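# Load two AA batteries into a remote control

## Task

Insert both AA batteries into the open battery compartment of the remote control. Each must have its polarity correct and be pressed fully home against the spring. Moving the remote is allowed.

## Robot and tools

Robot: two arms, left_arm and right_arm. Each has a parallel two-finger gripper and a wrist camera. The scene frame has its origin level with the table top, midway between the nominal arm bases and a little behind the near table edge. +x points out over the table, +z points up, and left_arm sits on the +y side. Arm names do not match image sides. Measured bases: left_arm at (-0.004, +0.272, +0.014) m and right_arm at (+0.003, -0.268, +0.020) m, each tilted slightly.

Frames: an arm's printed end_effector_position (metres), end_effector_quat_wxyz, velocities and targets are given in that arm's own base frame. Fixed cameras and the table use the scene frame. Motion offsets are expressed along the axes of that arm's current Hand target. The gripper's fingers point along its +z and open and close along its y. end_effector_position is the point between the finger pads, just behind the tips. Printed poses can be wrong by a few centimetres, more when the arm is stretched far.

A row is 14 numbers, each in [-1, 1], always including both arms. Order: dx, dy, dz, rx, ry, rz, opening for left_arm, then the same seven for right_arm. The six pose numbers are an offset from the Hand target as it stood when the action or move began, not an absolute pose. The value 1.0 equals 0.6 m, or 180 degrees for rotation. rx, ry and rz form a single rotation vector. Each new call starts again from the current Hand target, so sending the same offset twice moves the arm twice. All zeros re-commands the current Hand target, and that also lets a gripper left short close the remaining gap. Opening is absolute, not an offset: +1 is fully open (about 87 mm between pads), +0.5 about 69 mm, 0 about 43 mm, -0.5 about 18 mm, -1 closed. Any number you send is a command, so repeat the present opening for a gripper you want unchanged.

execute_actions(actions, cameras): actions is a list of actions. Each action is up to 15 rows, one per 1/30 s step, and a short action holds its last row. Every row counts from the start pose of that action. Images return only when actions is empty or cameras names them, for example ["all"] or ["cam_high"]. An unknown camera name invalidates the call.

move(target, speed, blend, opening_speed, blocking, cameras): drives each gripper in a straight line to an offset target from its Hand target. target is one 14-number row or a list of up to 15 rows, all counted from the same starting Hand targets. speed is in m/s, from 0.002 to 2.9, default 0.25, and turning is capped at twice that in rad/s. Give one value or one per target. blend (m) rounds corners in a list; 0 stops at each point. opening_speed (0.2 or more, per second on the -1..+1 scale) makes finger changes gradual. In a list, a changed opening is applied on arrival at that target. Moves do not avoid obstacles or the other arm. They last 0.5 to 10 s, and faster motion means more lag, more stray and harder contact. Avoid paths that pass near an arm's own base; go around it. blocking=false returns after about 0.5 s while the move continues.

wait(seconds 0 to 10, cameras) lets time run. stop(cameras) brakes a running move. zoom_image(camera, region=[x0, y0, x1, y1]) enlarges part of the newest image from one of cam_head_left, cam_head_right, cam_high, cam_low, cam_left_wrist, cam_right_wrist (all 672x504). The region can be at most 504 by 504 pixels. read_manual gives only licence text. finished_scene(scene) ends the scene for good. Scene 1 is practice and scene 2 counts.

Results: each arm's pose and Hand target (the last commanded pose after clipping), grip_measured (gripper position on the command scale), Joint positions, torques and velocities, plus Tool commands. A move also reports a move: line. done means the arm is at rest within 10 mm and 2 degrees of its target. off_target, held, moving and fault are the other endings, and limits=paced or held mark clipping or withheld steps. done does not tell you whether anything is touched. Arms often sag short or tilt, especially when stretched, so check the pose after each move and correct it. Commanded orientation is clipped to within 40 degrees of the current one.

Gripping: at first touch, read grip_measured and command about 0.04 below it for a firm hold, or less for a lighter one. An arm blocked by an object keeps pushing; command it back past the gripper to release. A target set further past a contact pushes harder.

Avoid the following. Dropping batteries or releasing them while they move. Hard impacts, slams or forceful pushes. Anything leaving the table. Pressing the two arms together, including one gripper clamping the other's fingers. Strain on the wrist camera cables. The bar, plate and rail behind the table, which can stand about 3 cm above it. Motors heat when they hold loads, stay stretched or push against something unreachable. A MOTOR HOT line appears at 75 °C. At 90 °C the arm folds and idles for the rest of the scene, sometimes without warning. Time spent thinking also passes in the scene. Loose objects may occasionally be nudged.

Each tool is called after ">>>" as name([rows], argument=value, ...), one row to a line, values as JSON.

## Session

>>> execute_actions(actions=[])

Scene clock: 0.00 s.
left_arm: end_effector_position=(+0.4531, -0.1990, +0.1903) grip_measured=+0.965 end_effector_quat_wxyz=(+0.593, +0.072, +0.784, -0.170) | right_arm: end_effector_position=(+0.3787, +0.0488, +0.2851) grip_measured=+1.000 end_effector_quat_wxyz=(+0.599, -0.041, +0.777, +0.191)
Joint positions: left_arm=[-0.412 1.592 0.996 0.355 -0.041 -0.197 0.982] | right_arm=[-0.081 1.131 0.994 -0.095 -0.432 0.157 1]
Joint velocities: within noise
Joint torques (N m): no reading
Heat: left arm: 33 °C; right arm: 32 °C.
Hand target: left_arm +0.4568, -0.1982, +0.2077; +0.610, +0.068, +0.770, -0.173 | right_arm +0.3788, +0.0489, +0.2953; +0.610, -0.044, +0.768, +0.190
Tool commands: left_gripper/opening=+1.0 right_gripper/opening=+1.0

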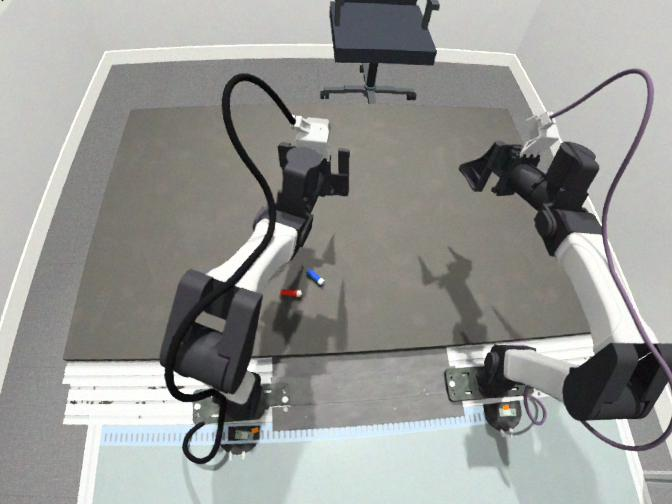

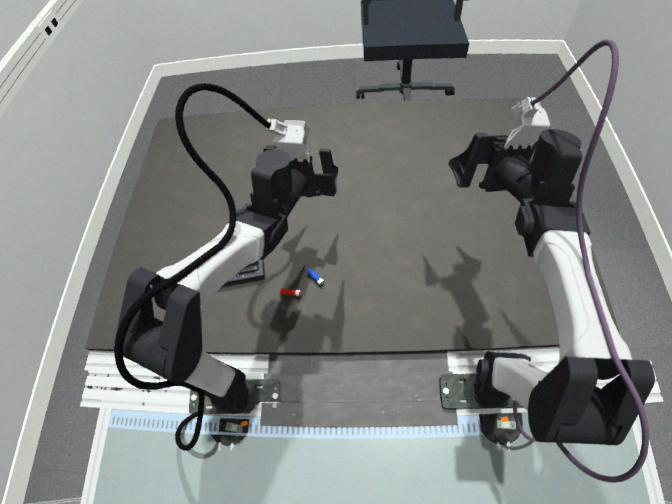

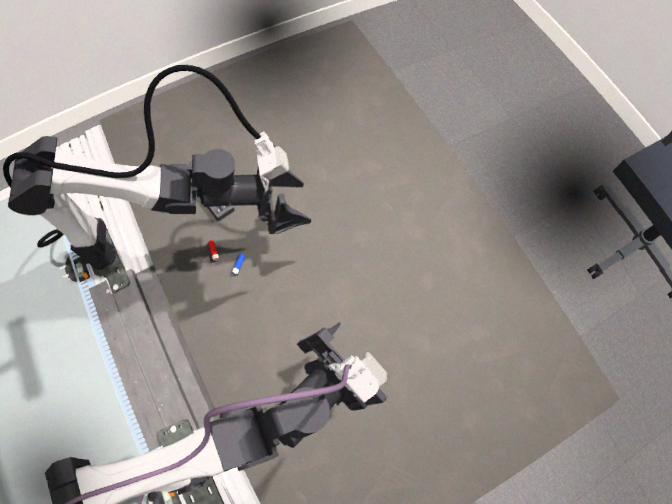

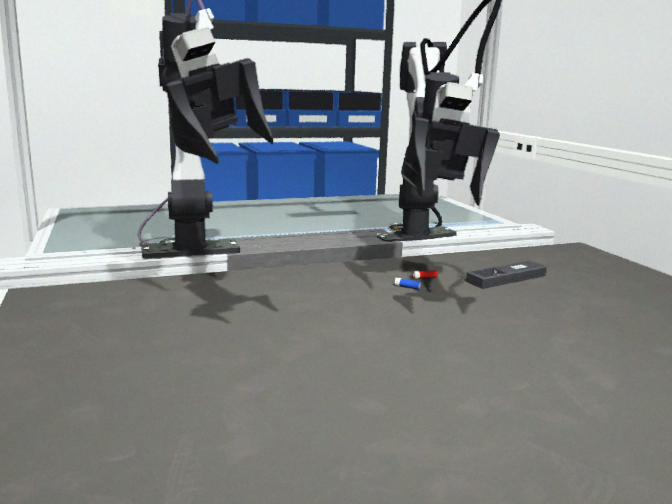

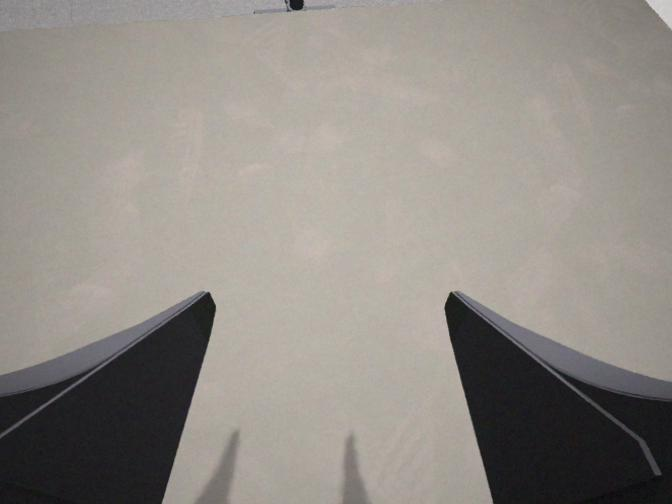

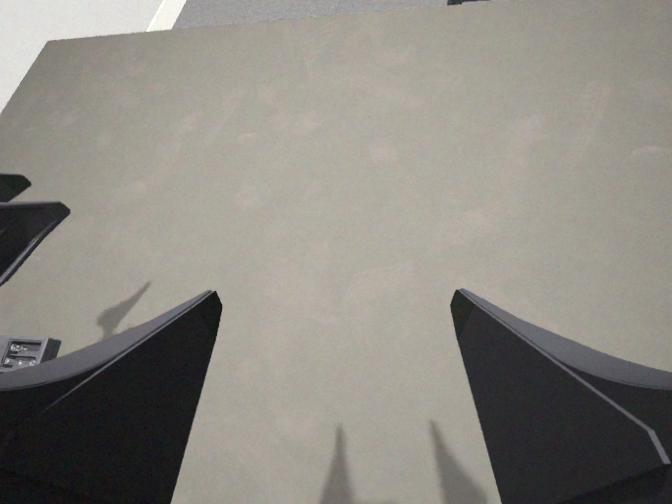

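>>> move(target=[0.0135,0.19,-0.347,-0.1197,0.1468,0.0074,1,0,0,0,0,0,0,1], cameras=["all"])

Scene clock: 10.77 s.
left_arm: end_effector_position=(+0.2951, -0.0227, +0.2021) grip_measured=+0.965 end_effector_quat_wxyz=(+0.403, +0.000, +0.915, -0.002) | right_arm: end_effector_position=(+0.3787, +0.0488, +0.2851) grip_measured=+1.000 end_effector_quat_wxyz=(+0.599, -0.041, +0.777, +0.191)
Joint positions: left_arm=[-0.113 1.076 1.059 -0.728 -0.079 -0.079 0.982] | right_arm=[-0.081 1.131 0.994 -0.095 -0.432 0.157 1]
Joint torques (N m): left_arm=[0.64 -3.28 12.14 1.65 -0.1 0.16] | right_arm=[0.05 -4.37 8.65 2.1 -0.09 0.04]
Heat: left arm: 35 °C; right arm: 34 °C.
Hand target: left_arm +0.3001, -0.0202, +0.2196; +0.423, +0.000, +0.906, +0.000 | right_arm +0.3788, +0.0489, +0.2953; +0.610, -0.044, +0.768, +0.190
Off the commanded pose: left_arm 0.018 m, 3 deg | right_arm 0.010 m, 2 deg.
move: off_target (left_arm)

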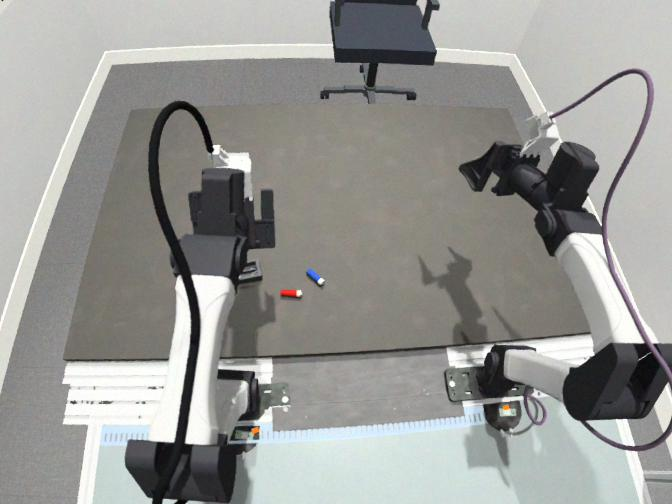

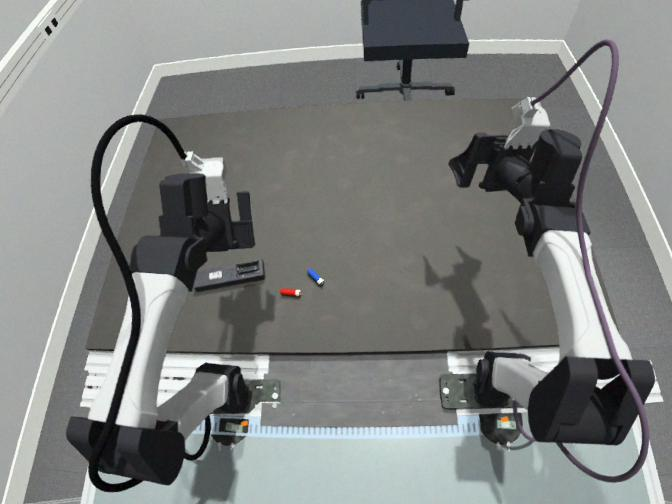

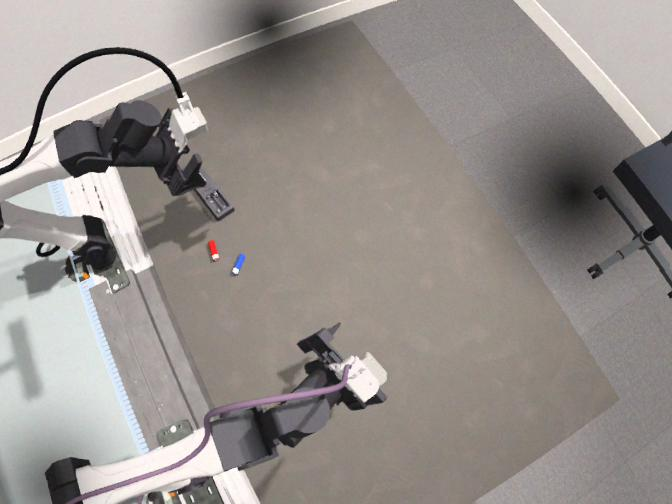

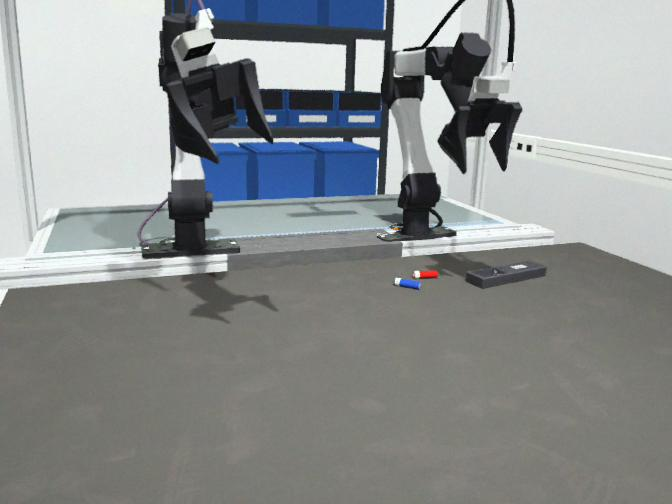

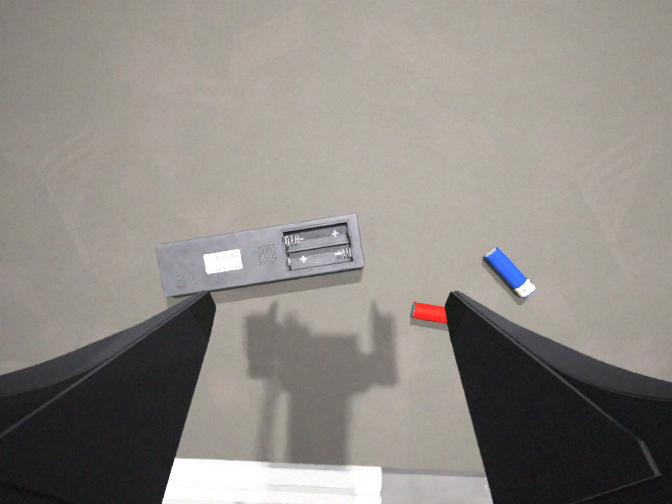

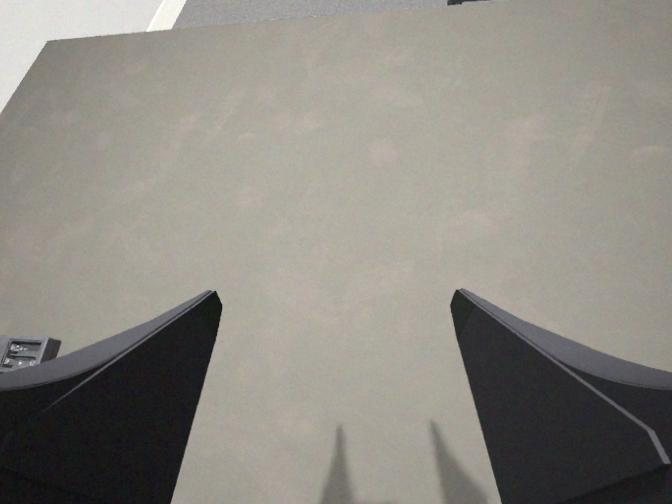

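>>> zoom_image(camera="cam_left_wrist", region=[150, 200, 380, 310])

>>> zoom_image(camera="cam_left_wrist", region=[400, 230, 560, 340])

>>> zoom_image(camera="cam_high", region=[160, 160, 280, 290])

Scaled by 2.191 from the camera's 672x504 image, which has a finer 960x720 frame.

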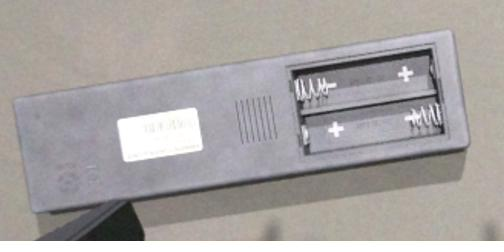

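Scaled by 3.150 from the camera's 672x504 image, which has a finer 960x720 frame.

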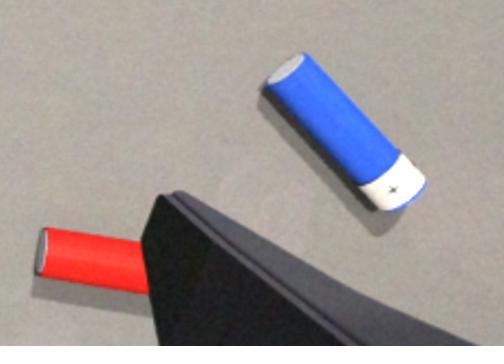

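Scaled by 3.877 from the camera's 672x504 image, which has a finer 960x720 frame.

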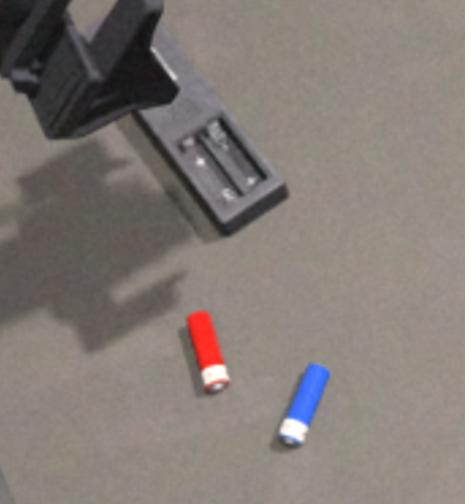

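>>> move(target=[0.1835,0.107,0.182,-0.2368,0.2048,-0.5071,0.4,0,0,0,0,0,0,0.6], cameras=["cam_left_wrist","cam_low"])

Scene clock: 84.17 s.
left_arm: end_effector_position=(+0.3031, +0.0397, +0.0576) grip_measured=+0.400 end_effector_quat_wxyz=(+0.008, +0.750, -0.661, -0.009) | right_arm: end_effector_position=(+0.3787, +0.0488, +0.2851) grip_measured=+0.600 end_effector_quat_wxyz=(+0.599, -0.041, +0.777, +0.191)
Joint positions: left_arm=[0.262 1.765 1.262 -1.091 -0.005 -1.433 0.7] | right_arm=[-0.081 1.131 0.994 -0.095 -0.432 0.157 0.8]
Joint torques (N m): left_arm=[0.69 -6.63 10.74 0.26 -0.11 0.01] | right_arm=[0.02 -4.36 8.65 2.1 -0.09 0.04]
Heat: left arm: 43 °C; right arm: 38 °C.
Hand target: left_arm +0.3130, +0.0439, +0.0651; +0.000, +0.756, -0.654, +0.000 | right_arm +0.3788, +0.0489, +0.2953; +0.610, -0.044, +0.768, +0.190
Off the commanded pose: left_arm 0.013 m, 2 deg | right_arm 0.010 m, 2 deg.
move: off_target (left_arm)
Images, in order (width x height): cam_low 672x504, cam_left_wrist 672x504.

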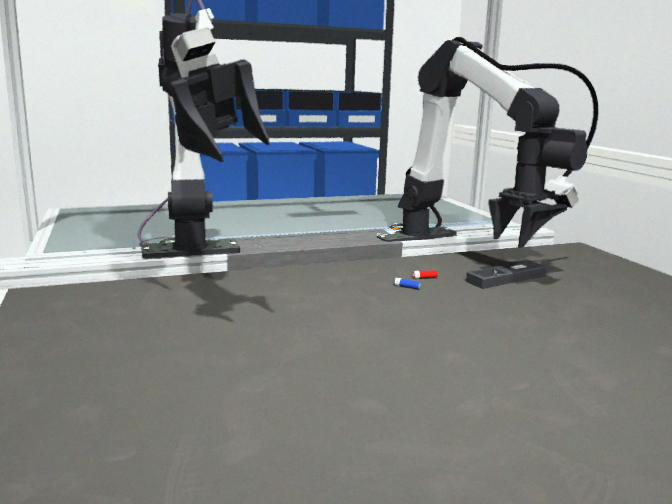

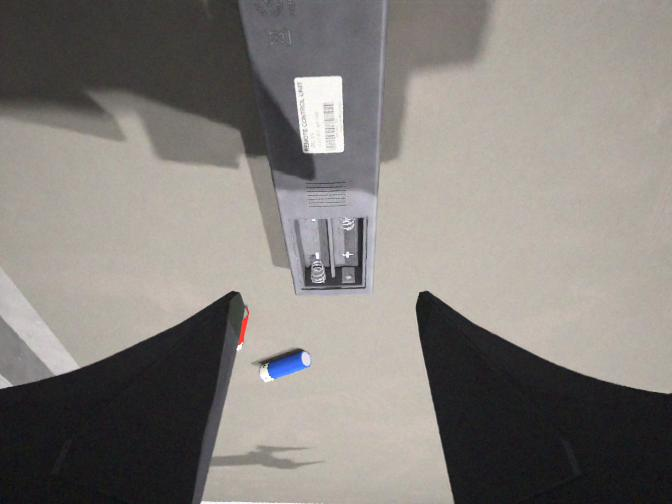

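>>> move(target=[-0.004,0.0157,0.13,0,0,-0.01,0.4,0,0,0,0,0,0,0.6], speed=0.12, cameras=["cam_left_wrist","cam_low"])

>>> zoom_image(camera="cam_low", region=[430, 200, 600, 310])

Scene clock: 98.23 s.
left_arm: end_effector_position=(+0.2991, +0.0415, -0.0102) grip_measured=+0.400 end_effector_quat_wxyz=(+0.005, +0.760, -0.650, -0.006) | right_arm: end_effector_position=(+0.3787, +0.0488, +0.2851) grip_measured=+0.600 end_effector_quat_wxyz=(+0.599, -0.041, +0.777, +0.191)
Joint positions: left_arm=[0.272 1.843 1.069 -0.813 -0.005 -1.453 0.7] | right_arm=[-0.081 1.131 0.994 -0.095 -0.432 0.157 0.8]
Joint torques (N m): left_arm=[0.79 -6.8 5.93 0.6 -0.08 -0.08] | right_arm=[0.05 -4.36 8.65 2.09 -0.09 0.04]
Heat: left arm: 44 °C; right arm: 38 °C.
Hand target: left_arm +0.3032, +0.0449, -0.0129; +0.000, +0.766, -0.642, +0.000 | right_arm +0.3788, +0.0489, +0.2953; +0.610, -0.044, +0.768, +0.190
Off the commanded pose: left_arm 0.006 m, 2 deg | right_arm 0.010 m, 2 deg.
move: done
Images, in order (width x height): cam_low 672x504, cam_left_wrist 672x504.

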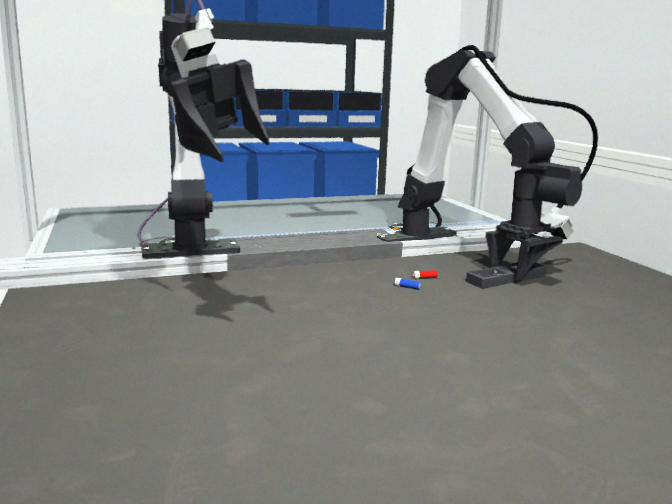

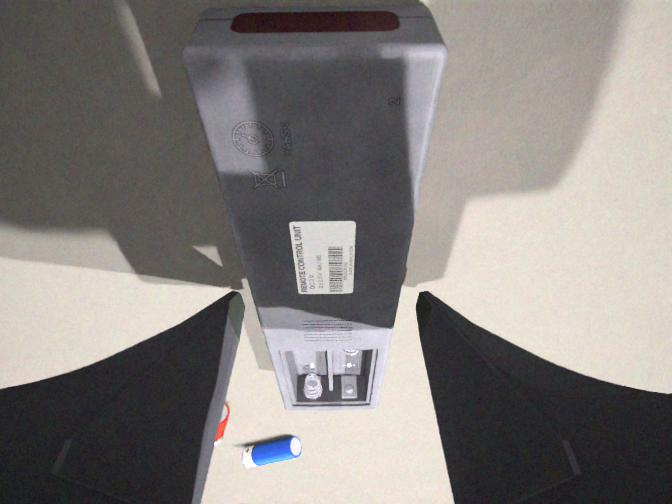

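Scaled by 2.965 from the camera's 672x504 image, which has a finer 960x720 frame.

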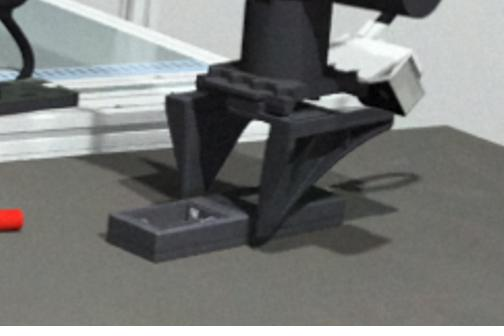

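>>> move([
  [0,0,0,0,0,0,0.06,0,0,0,0,0,0,0.6],
  [0,0,-0.11,0,0,0,0.06,0,0,0,0,0,0,0.6],
], speed=0.12, opening_speed=0.5, cameras=["cam_left_wrist","cam_low"])

Scene clock: 102.70 s.
left_arm: end_effector_position=(+0.2923, +0.0395, +0.0364) grip_measured=+0.063 end_effector_quat_wxyz=(+0.021, +0.760, -0.650, -0.017) | right_arm: end_effector_position=(+0.3787, +0.0488, +0.2851) grip_measured=+0.600 end_effector_quat_wxyz=(+0.599, -0.041, +0.777, +0.191)
Joint positions: left_arm=[0.272 1.775 1.185 -1.035 -0.004 -1.454 0.531] | right_arm=[-0.081 1.131 0.994 -0.095 -0.432 0.157 0.8]
Joint torques (N m): left_arm=[0.73 -9.8 10.14 0.13 -0.09 0.02] | right_arm=[0.03 -4.36 8.65 2.1 -0.09 0.04]
Heat: left arm: 43 °C; right arm: 38 °C.
Hand target: left_arm +0.3033, +0.0449, +0.0531; +0.000, +0.766, -0.642, +0.000 | right_arm +0.3788, +0.0489, +0.2953; +0.610, -0.044, +0.768, +0.190
Off the commanded pose: left_arm 0.021 m, 3 deg | right_arm 0.010 m, 2 deg.
move: off_target (left_arm)
Images, in order (width x height): cam_low 672x504, cam_left_wrist 672x504.

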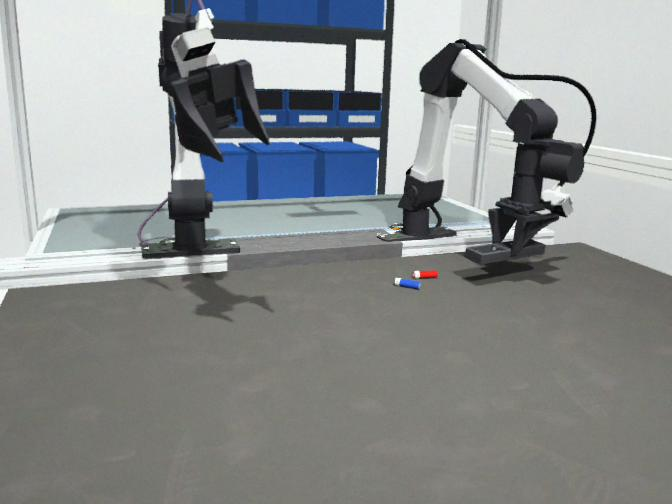

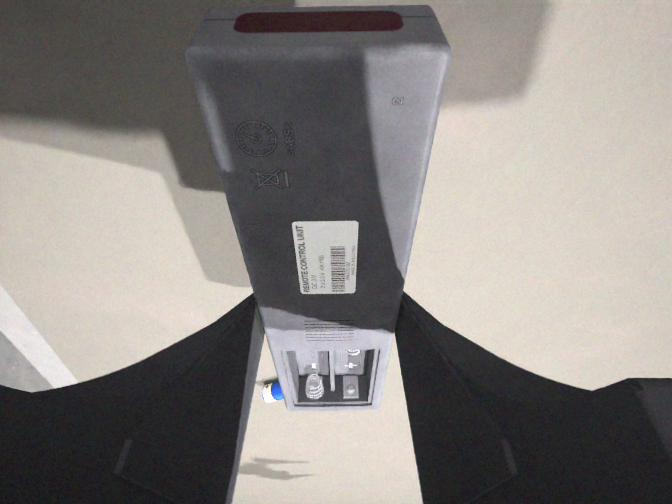

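>>> move(target=[0.0915,-0.088,-0.028,0,0,0.578,0.02,0,0,0,0,0,0,0.6], speed=0.3, cameras=["cam_left_wrist","cam_low"])

Scene clock: 120.50 s.
left_arm: end_effector_position=(+0.3564, +0.0013, +0.0629) grip_measured=+0.060 end_effector_quat_wxyz=(-0.012, +0.028, +1.000, +0.002) | right_arm: end_effector_position=(+0.3787, +0.0488, +0.2851) grip_measured=+0.600 end_effector_quat_wxyz=(+0.599, -0.041, +0.777, +0.191)
Joint positions: left_arm=[-0.005 2.101 1.742 -1.236 -0.004 0.052 0.53] | right_arm=[-0.081 1.131 0.994 -0.095 -0.432 0.157 0.8]
Joint torques (N m): left_arm=[-0.29 -9.5 11.18 0.27 0 0.21] | right_arm=[0.05 -4.36 8.65 2.1 -0.09 0.04]
Heat: left arm: 42 °C; right arm: 38 °C.
Hand target: left_arm +0.3648, +0.0001, +0.0699; +0.000, +0.035, +0.999, +0.000 | right_arm +0.3788, +0.0489, +0.2953; +0.610, -0.044, +0.768, +0.190
Off the commanded pose: left_arm 0.011 m, 2 deg | right_arm 0.010 m, 2 deg.
move: off_target (left_arm)
Images, in order (width x height): cam_low 672x504, cam_left_wrist 672x504.

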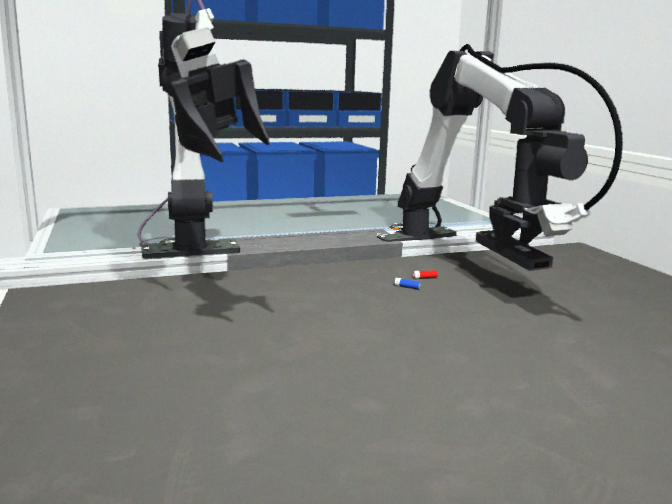

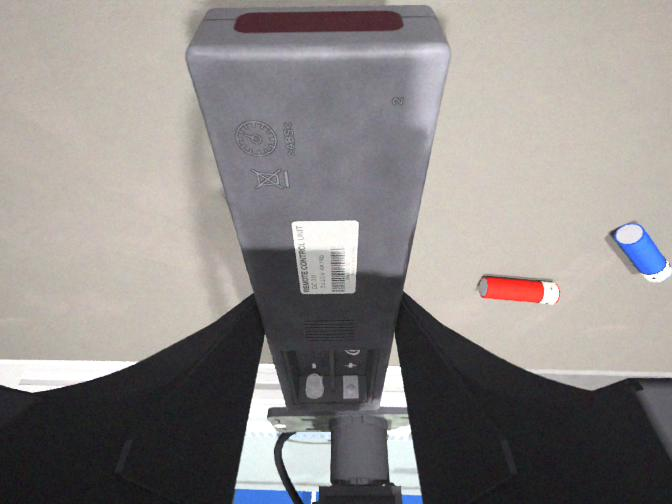

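>>> move(target=[-0.0807,-0.0728,0.008,0,0,0.578,0.02,0,0,0,0,0,0,0.6], speed=0.3, cameras=["cam_left_wrist","cam_low","cam_high"])

Scene clock: 130.30 s.
left_arm: end_effector_position=(+0.4072, -0.0443, +0.0572) grip_measured=+0.060 end_effector_quat_wxyz=(-0.013, +0.805, +0.594, -0.009) | right_arm: end_effector_position=(+0.3787, +0.0488, +0.2851) grip_measured=+0.600 end_effector_quat_wxyz=(+0.599, -0.041, +0.777, +0.191)
Joint positions: left_arm=[-0.212 2.135 1.775 -1.243 -0.004 1.659 0.53] | right_arm=[-0.081 1.131 0.994 -0.095 -0.432 0.157 0.8]
Joint torques (N m): left_arm=[-0.25 -12.22 6.35 0.39 0.02 0.24] | right_arm=[0.03 -4.36 8.66 2.1 -0.09 0.04]
Heat: left arm: 42 °C; right arm: 38 °C.
Hand target: left_arm +0.4102, -0.0468, +0.0651; +0.000, +0.809, +0.588, +0.000 | right_arm +0.3788, +0.0489, +0.2953; +0.610, -0.044, +0.768, +0.190
Off the commanded pose: left_arm 0.009 m, 2 deg | right_arm 0.010 m, 2 deg.
move: done
Images, in order (width x height): cam_high 672x504, cam_low 672x504, cam_left_wrist 672x504.

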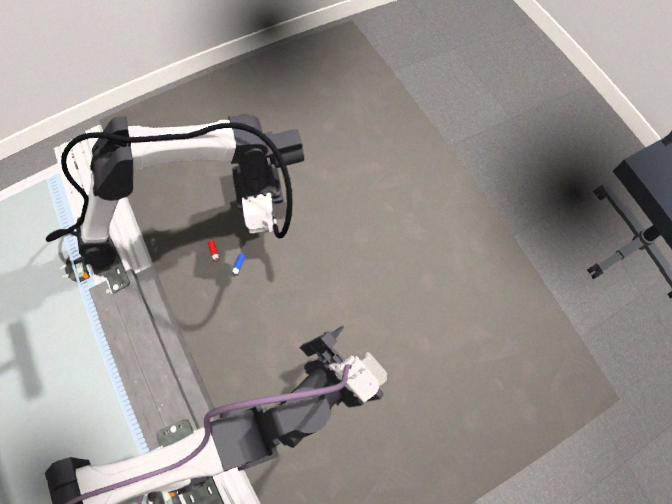

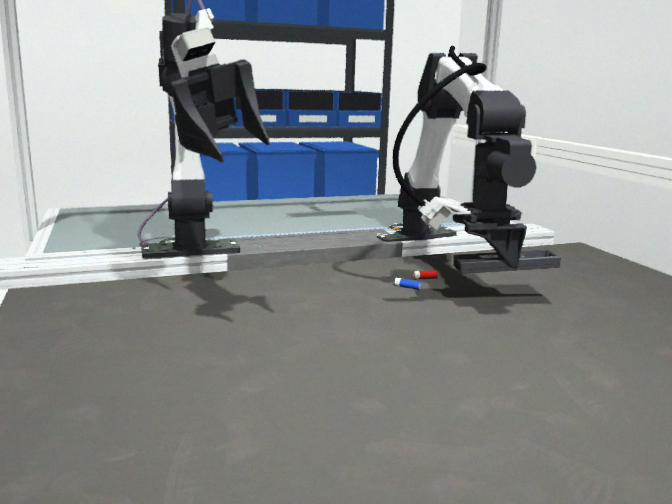

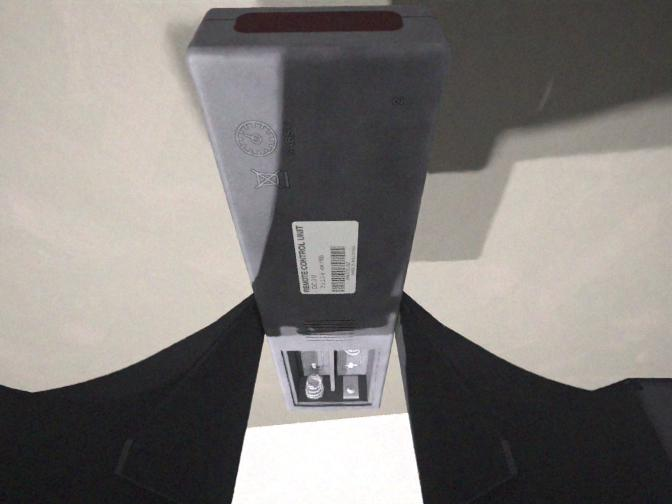

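>>> move([
  [0,0,0.115,0,0,0,0.02,0,0,0,0,0,0,0.6],
  [0,0,0.133,0,0,0,0.02,0,0,0,0,0,0,0.6],
], speed=[0.12,0.03], cameras=["cam_low"])

>>> zoom_image(camera="cam_low", region=[400, 200, 600, 310])

Scene clock: 137.43 s.
left_arm: end_effector_position=(+0.4051, -0.0443, -0.0078) grip_measured=+0.060 end_effector_quat_wxyz=(-0.007, +0.806, +0.593, -0.005) | right_arm: end_effector_position=(+0.3787, +0.0488, +0.2851) grip_measured=+0.600 end_effector_quat_wxyz=(+0.599, -0.041, +0.777, +0.191)
Joint positions: left_arm=[-0.212 2.174 1.572 -0.985 -0.002 1.661 0.53] | right_arm=[-0.081 1.131 0.994 -0.095 -0.432 0.157 0.8]
Joint torques (N m): left_arm=[-0.28 -9.02 5.87 0.66 0.01 0.15] | right_arm=[0.05 -4.34 8.65 2.1 -0.09 0.04]
Heat: left arm: 41 °C; right arm: 38 °C.
Hand target: left_arm +0.4101, -0.0468, -0.0148; +0.000, +0.809, +0.588, +0.000 | right_arm +0.3788, +0.0489, +0.2953; +0.610, -0.044, +0.768, +0.190
Off the commanded pose: left_arm 0.009 m, 1 deg | right_arm 0.010 m, 2 deg.
move: done
Images, in order (width x height): cam_low 672x504.

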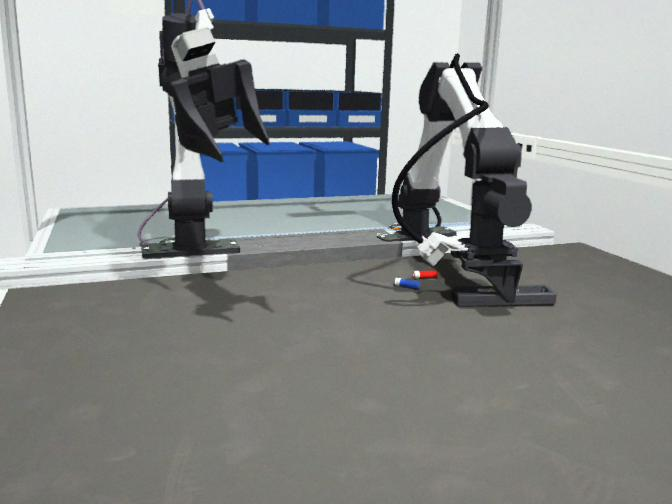

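Scaled by 2.520 from the camera's 672x504 image, which has a finer 960x720 frame.

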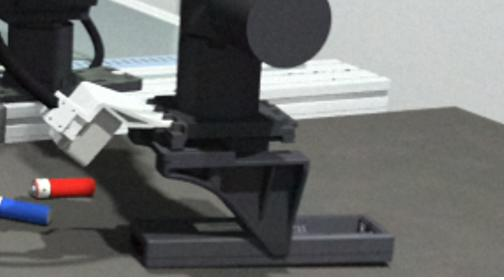

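>>> move([
  [0,0,0.008,0,0,0,0.02,0,0,0,0,0,0,0.6],
  [0,0,0.008,0,0,0,0.4,0,0,0,0,0,0,0.6],
], speed=0.03, opening_speed=0.4, cameras=["cam_low","cam_left_wrist"])

Scene clock: 142.83 s.
left_arm: end_effector_position=(+0.4072, -0.0448, -0.0153) grip_measured=+0.400 end_effector_quat_wxyz=(-0.005, +0.806, +0.592, -0.003) | right_arm: end_effector_position=(+0.3787, +0.0488, +0.2851) grip_measured=+0.600 end_effector_quat_wxyz=(+0.599, -0.041, +0.777, +0.191)
Joint positions: left_arm=[-0.212 2.187 1.562 -0.956 -0.002 1.662 0.7] | right_arm=[-0.081 1.131 0.994 -0.095 -0.432 0.157 0.8]
Joint torques (N m): left_arm=[-0.13 -9.63 6.06 0.56 0.03 0.2] | right_arm=[0.03 -4.34 8.65 2.1 -0.09 0.04]
Heat: left arm: 40 °C; right arm: 38 °C.
Hand target: left_arm +0.4101, -0.0468, -0.0195; +0.000, +0.809, +0.588, +0.000 | right_arm +0.3788, +0.0489, +0.2953; +0.610, -0.044, +0.768, +0.190
Off the commanded pose: left_arm 0.006 m, 1 deg | right_arm 0.010 m, 2 deg.
move: done; target 2's new opening was sent with left_arm's hand 0.011 m and 1 deg from that target
Images, in order (width x height): cam_low 672x504, cam_left_wrist 672x504.

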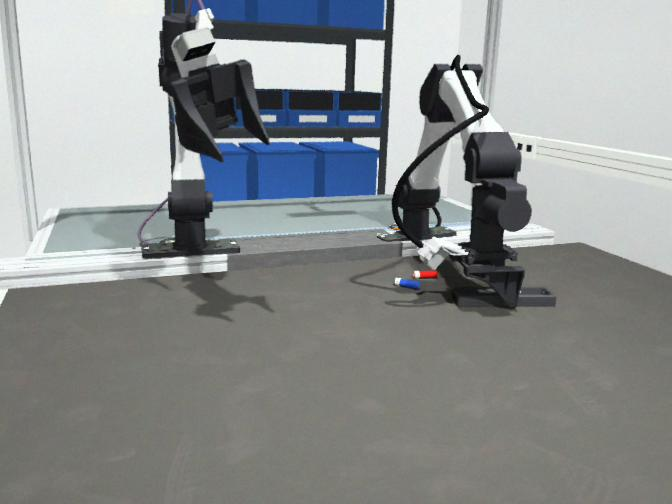

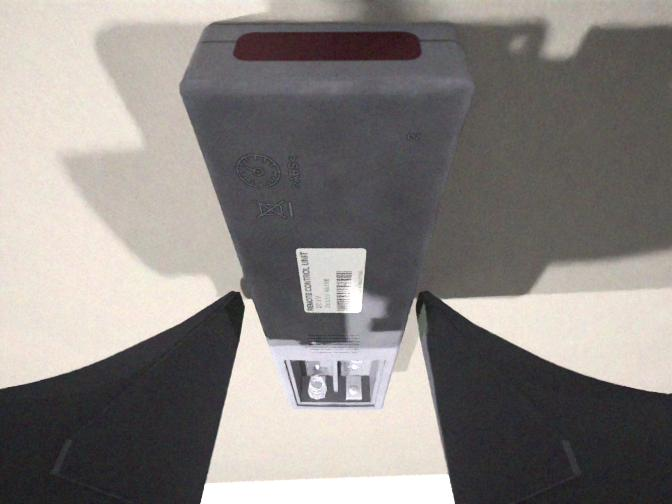

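>>> move([
  [0,0,-0.13,0,0,0,0.4,0,0,0,0,0,0,0.6],
  [-0.171,-0.204,-0.1275,0,0,-0.044,0.1,0,0,0,0,0,0,0.6],
], speed=0.2, cameras=["cam_low","cam_left_wrist"])

Scene clock: 155.53 s.
left_arm: end_effector_position=(+0.2582, -0.1039, +0.0508) grip_measured=+0.100 end_effector_quat_wxyz=(-0.022, +0.768, +0.640, -0.009) | right_arm: end_effector_position=(+0.3787, +0.0488, +0.2851) grip_measured=+0.600 end_effector_quat_wxyz=(+0.599, -0.041, +0.777, +0.191)
Joint positions: left_arm=[-0.522 1.724 1.183 -1.076 0.003 1.231 0.55] | right_arm=[-0.081 1.131 0.994 -0.095 -0.432 0.157 0.8]
Joint torques (N m): left_arm=[-0.23 -9.63 6 0.48 -0.03 0.04] | right_arm=[0.03 -4.36 8.66 2.1 -0.09 0.04]
Heat: left arm: 43 °C; right arm: 39 °C.
Hand target: left_arm +0.2620, -0.1066, +0.0571; +0.000, +0.767, +0.642, +0.000 | right_arm +0.3788, +0.0489, +0.2953; +0.610, -0.044, +0.768, +0.190
Off the commanded pose: left_arm 0.008 m, 3 deg | right_arm 0.010 m, 2 deg.
move: off_target (left_arm); target 2's new opening was sent with left_arm's hand 0.008 m and 3 deg from that target
Images, in order (width x height): cam_low 672x504, cam_left_wrist 672x504.

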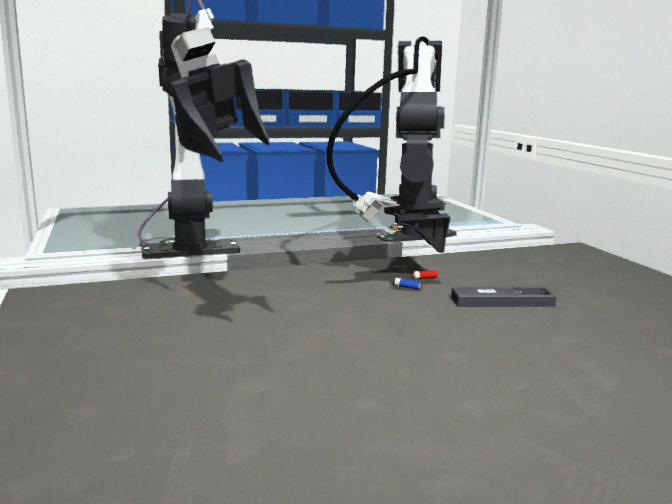

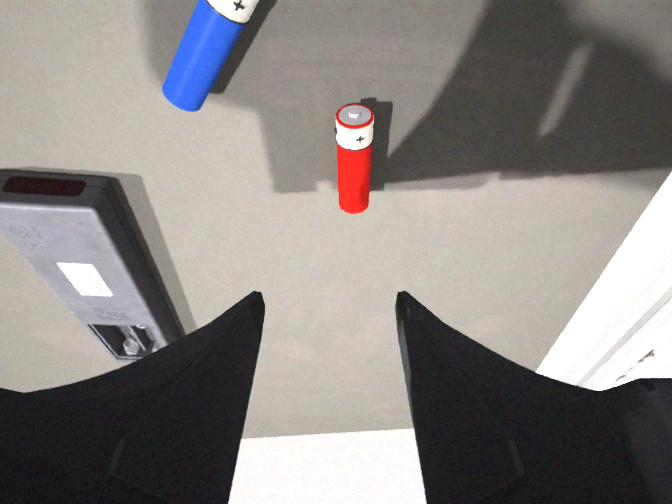

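>>> move(target=[-0.042,-0.032,0.052,0,0,0,0,0,0,0,0,0,0,0.6], speed=0.15, cameras=["cam_low","cam_left_wrist"])

Scene clock: 171.27 s.
left_arm: end_effector_position=(+0.2355, -0.1247, +0.0229) grip_measured=+0.000 end_effector_quat_wxyz=(-0.017, +0.768, +0.640, -0.006) | right_arm: end_effector_position=(+0.3787, +0.0488, +0.2851) grip_measured=+0.600 end_effector_quat_wxyz=(+0.599, -0.041, +0.777, +0.191)
Joint positions: left_arm=[-0.627 1.724 1.065 -0.947 0.003 1.126 0.5] | right_arm=[-0.081 1.131 0.994 -0.095 -0.432 0.157 0.8]
Joint torques (N m): left_arm=[-0.36 -8.32 5.82 0.48 -0.02 -0.04] | right_arm=[0.03 -4.36 8.65 2.1 -0.09 0.04]
Heat: left arm: 42 °C; right arm: 39 °C.
Hand target: left_arm +0.2387, -0.1281, +0.0259; +0.000, +0.767, +0.642, +0.000 | right_arm +0.3788, +0.0489, +0.2953; +0.610, -0.044, +0.768, +0.190
Off the commanded pose: left_arm 0.006 m, 2 deg | right_arm 0.010 m, 2 deg.
move: done
Images, in order (width x height): cam_low 672x504, cam_left_wrist 672x504.

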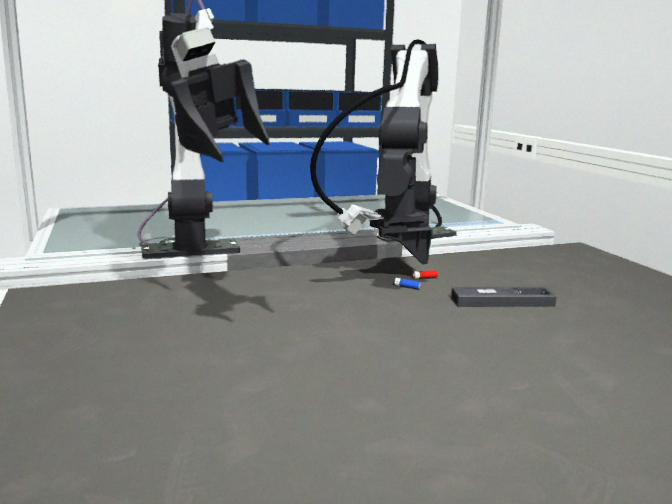

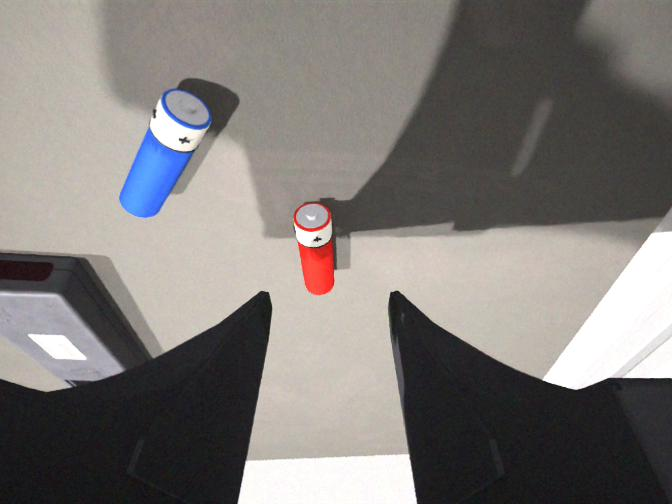

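>>> move(target=[-0.002,-0.001,0.034,0,0,0,0,0,0,0,0,0,0,0.6], speed=0.1, cameras=["cam_left_wrist"])

Scene clock: 183.87 s.
left_arm: end_effector_position=(+0.2367, -0.1268, +0.0089) grip_measured=+0.000 end_effector_quat_wxyz=(-0.004, +0.768, +0.641, -0.002) | right_arm: end_effector_position=(+0.3787, +0.0488, +0.2851) grip_measured=+0.600 end_effector_quat_wxyz=(+0.599, -0.041, +0.777, +0.191)
Joint positions: left_arm=[-0.63 1.732 1.015 -0.863 0.003 1.12 0.5] | right_arm=[-0.081 1.131 0.994 -0.095 -0.432 0.157 0.8]
Joint torques (N m): left_arm=[-0.53 -6.04 5.65 0.57 0 0.02] | right_arm=[0.05 -4.36 8.66 2.1 -0.09 0.04]
Heat: left arm: 41 °C; right arm: 39 °C.
Hand target: left_arm +0.2379, -0.1291, +0.0055; +0.000, +0.767, +0.642, +0.000 | right_arm +0.3788, +0.0489, +0.2953; +0.610, -0.044, +0.768, +0.190
Off the commanded pose: left_arm 0.004 m, 1 deg | right_arm 0.010 m, 2 deg.
move: done
Images, in order (width x height): cam_left_wrist 672x504.

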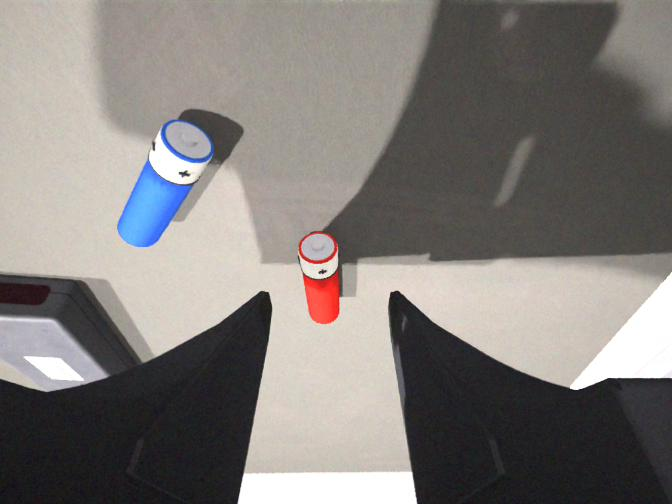

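>>> move(target=[0.011,0.006,0.023,0,0,0,0,0,0,0,0,0,0,0.6], speed=0.06, cameras=["cam_left_wrist","cam_low"])

>>> zoom_image(camera="cam_low", region=[360, 210, 500, 310])

Scene clock: 191.70 s.
left_arm: end_effector_position=(+0.2382, -0.1251, -0.0049) grip_measured=+0.000 end_effector_quat_wxyz=(-0.005, +0.767, +0.642, -0.003) | right_arm: end_effector_position=(+0.3787, +0.0488, +0.2851) grip_measured=+0.600 end_effector_quat_wxyz=(+0.599, -0.041, +0.777, +0.191)
Joint positions: left_arm=[-0.622 1.76 0.987 -0.807 0.003 1.126 0.5] | right_arm=[-0.081 1.131 0.994 -0.095 -0.432 0.157 0.8]
Joint torques (N m): left_arm=[1.07 -6.19 5.63 0.54 0 0.18] | right_arm=[0.05 -4.34 8.65 2.09 -0.09 0.04]
Heat: left arm: 41 °C; right arm: 39 °C.
Hand target: left_arm +0.2425, -0.1232, -0.0083; +0.000, +0.767, +0.642, +0.000 | right_arm +0.3788, +0.0489, +0.2953; +0.610, -0.044, +0.768, +0.190
Off the commanded pose: left_arm 0.006 m, 1 deg | right_arm 0.010 m, 2 deg.
move: done
Images, in order (width x height): cam_low 672x504, cam_left_wrist 672x504.

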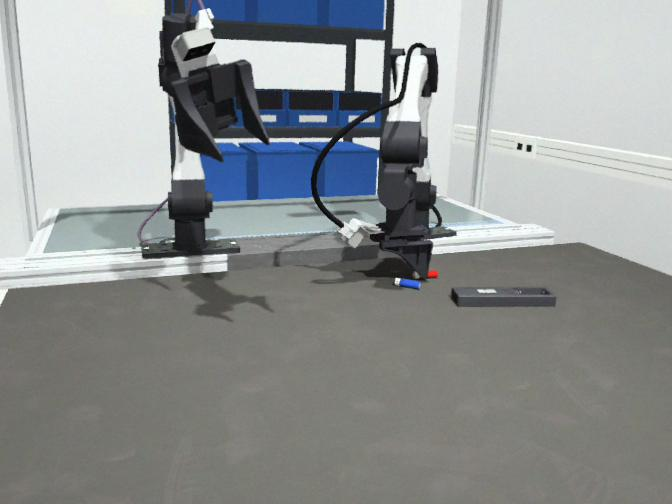

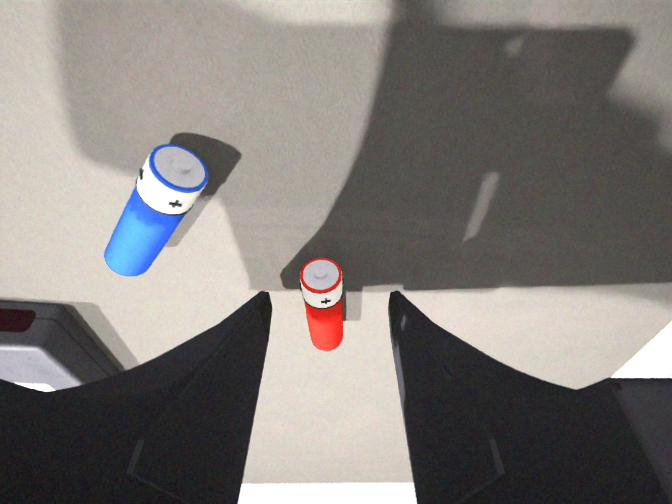

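Scaled by 3.600 from the camera's 672x504 image, which has a finer 960x720 frame.

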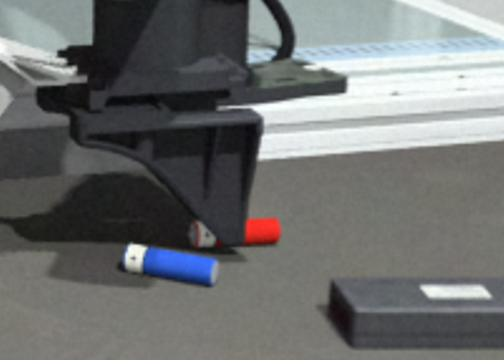

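>>> move([
  [0,0,0,0,0,0,-0.68,0,0,0,0,0,0,0.6],
  [0,0,-0.13,0,0,0,-0.68,0,0,0,0,0,0,0.6],
], speed=0.12, opening_speed=0.6, cameras=["cam_left_wrist","cam_low"])

>>> zoom_image(camera="cam_low", region=[360, 210, 500, 310])

Scene clock: 201.23 s.
left_arm: end_effector_position=(+0.2332, -0.1214, +0.0550) grip_measured=-0.636 end_effector_quat_wxyz=(-0.023, +0.767, +0.641, -0.007) | right_arm: end_effector_position=(+0.3787, +0.0488, +0.2851) grip_measured=+0.600 end_effector_quat_wxyz=(+0.599, -0.041, +0.777, +0.191)
Joint positions: left_arm=[-0.622 1.679 1.147 -1.087 0.003 1.127 0.182] | right_arm=[-0.081 1.131 0.994 -0.095 -0.432 0.157 0.8]
Joint torques (N m): left_arm=[1.07 -8.85 10.11 0.15 -0.02 0.16] | right_arm=[0.03 -4.36 8.65 2.1 -0.09 0.04]
Heat: left arm: 41 °C; right arm: 39 °C.
Hand target: left_arm +0.2426, -0.1232, +0.0696; +0.000, +0.767, +0.642, +0.000 | right_arm +0.3788, +0.0489, +0.2953; +0.610, -0.044, +0.768, +0.190
Off the commanded pose: left_arm 0.018 m, 3 deg | right_arm 0.010 m, 2 deg.
move: off_target (left_arm)
Images, in order (width x height): cam_low 672x504, cam_left_wrist 672x504.

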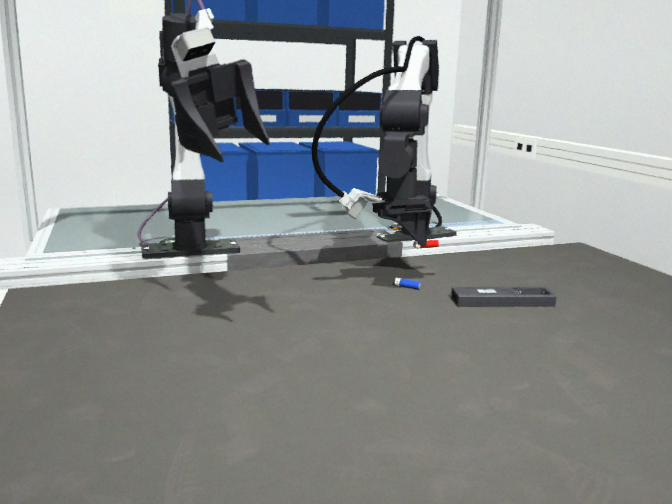

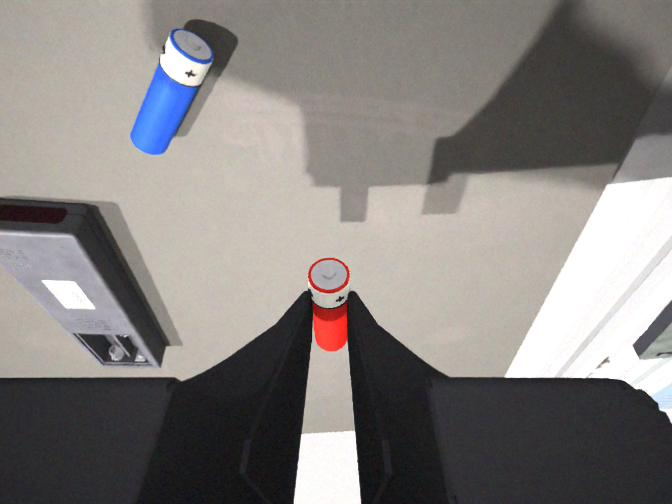

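Scaled by 3.600 from the camera's 672x504 image, which has a finer 960x720 frame.

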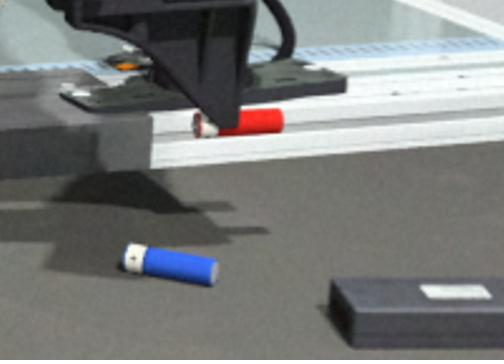

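>>> move(target=[0.229,0.116,-0.15,0,0,-0.48,-0.68,0,0,0,0,0,0,0.6], speed=0.3)

Scene clock: 228.53 s.
left_arm: end_effector_position=(+0.3301, -0.0025, +0.1547) grip_measured=-0.636 end_effector_quat_wxyz=(-0.008, +0.128, +0.992, -0.002) | right_arm: end_effector_position=(+0.3787, +0.0488, +0.2851) grip_measured=+0.600 end_effector_quat_wxyz=(+0.599, -0.041, +0.777, +0.191)
Joint positions: left_arm=[-0.034 1.99 1.944 -1.542 0.003 0.223 0.182] | right_arm=[-0.081 1.131 0.994 -0.095 -0.432 0.157 0.8]
Joint torques (N m): left_arm=[0.61 -8.35 10.61 0.32 -0.08 -0.05] | right_arm=[0.03 -4.34 8.65 2.1 -0.09 0.04]
Heat: left arm: 41 °C; right arm: 39 °C.
Hand target: left_arm +0.3352, -0.0001, +0.1597; +0.000, +0.119, +0.993, +0.000 | right_arm +0.3788, +0.0489, +0.2953; +0.610, -0.044, +0.768, +0.190
Off the commanded pose: left_arm 0.008 m, 1 deg | right_arm 0.010 m, 2 deg.
move: done


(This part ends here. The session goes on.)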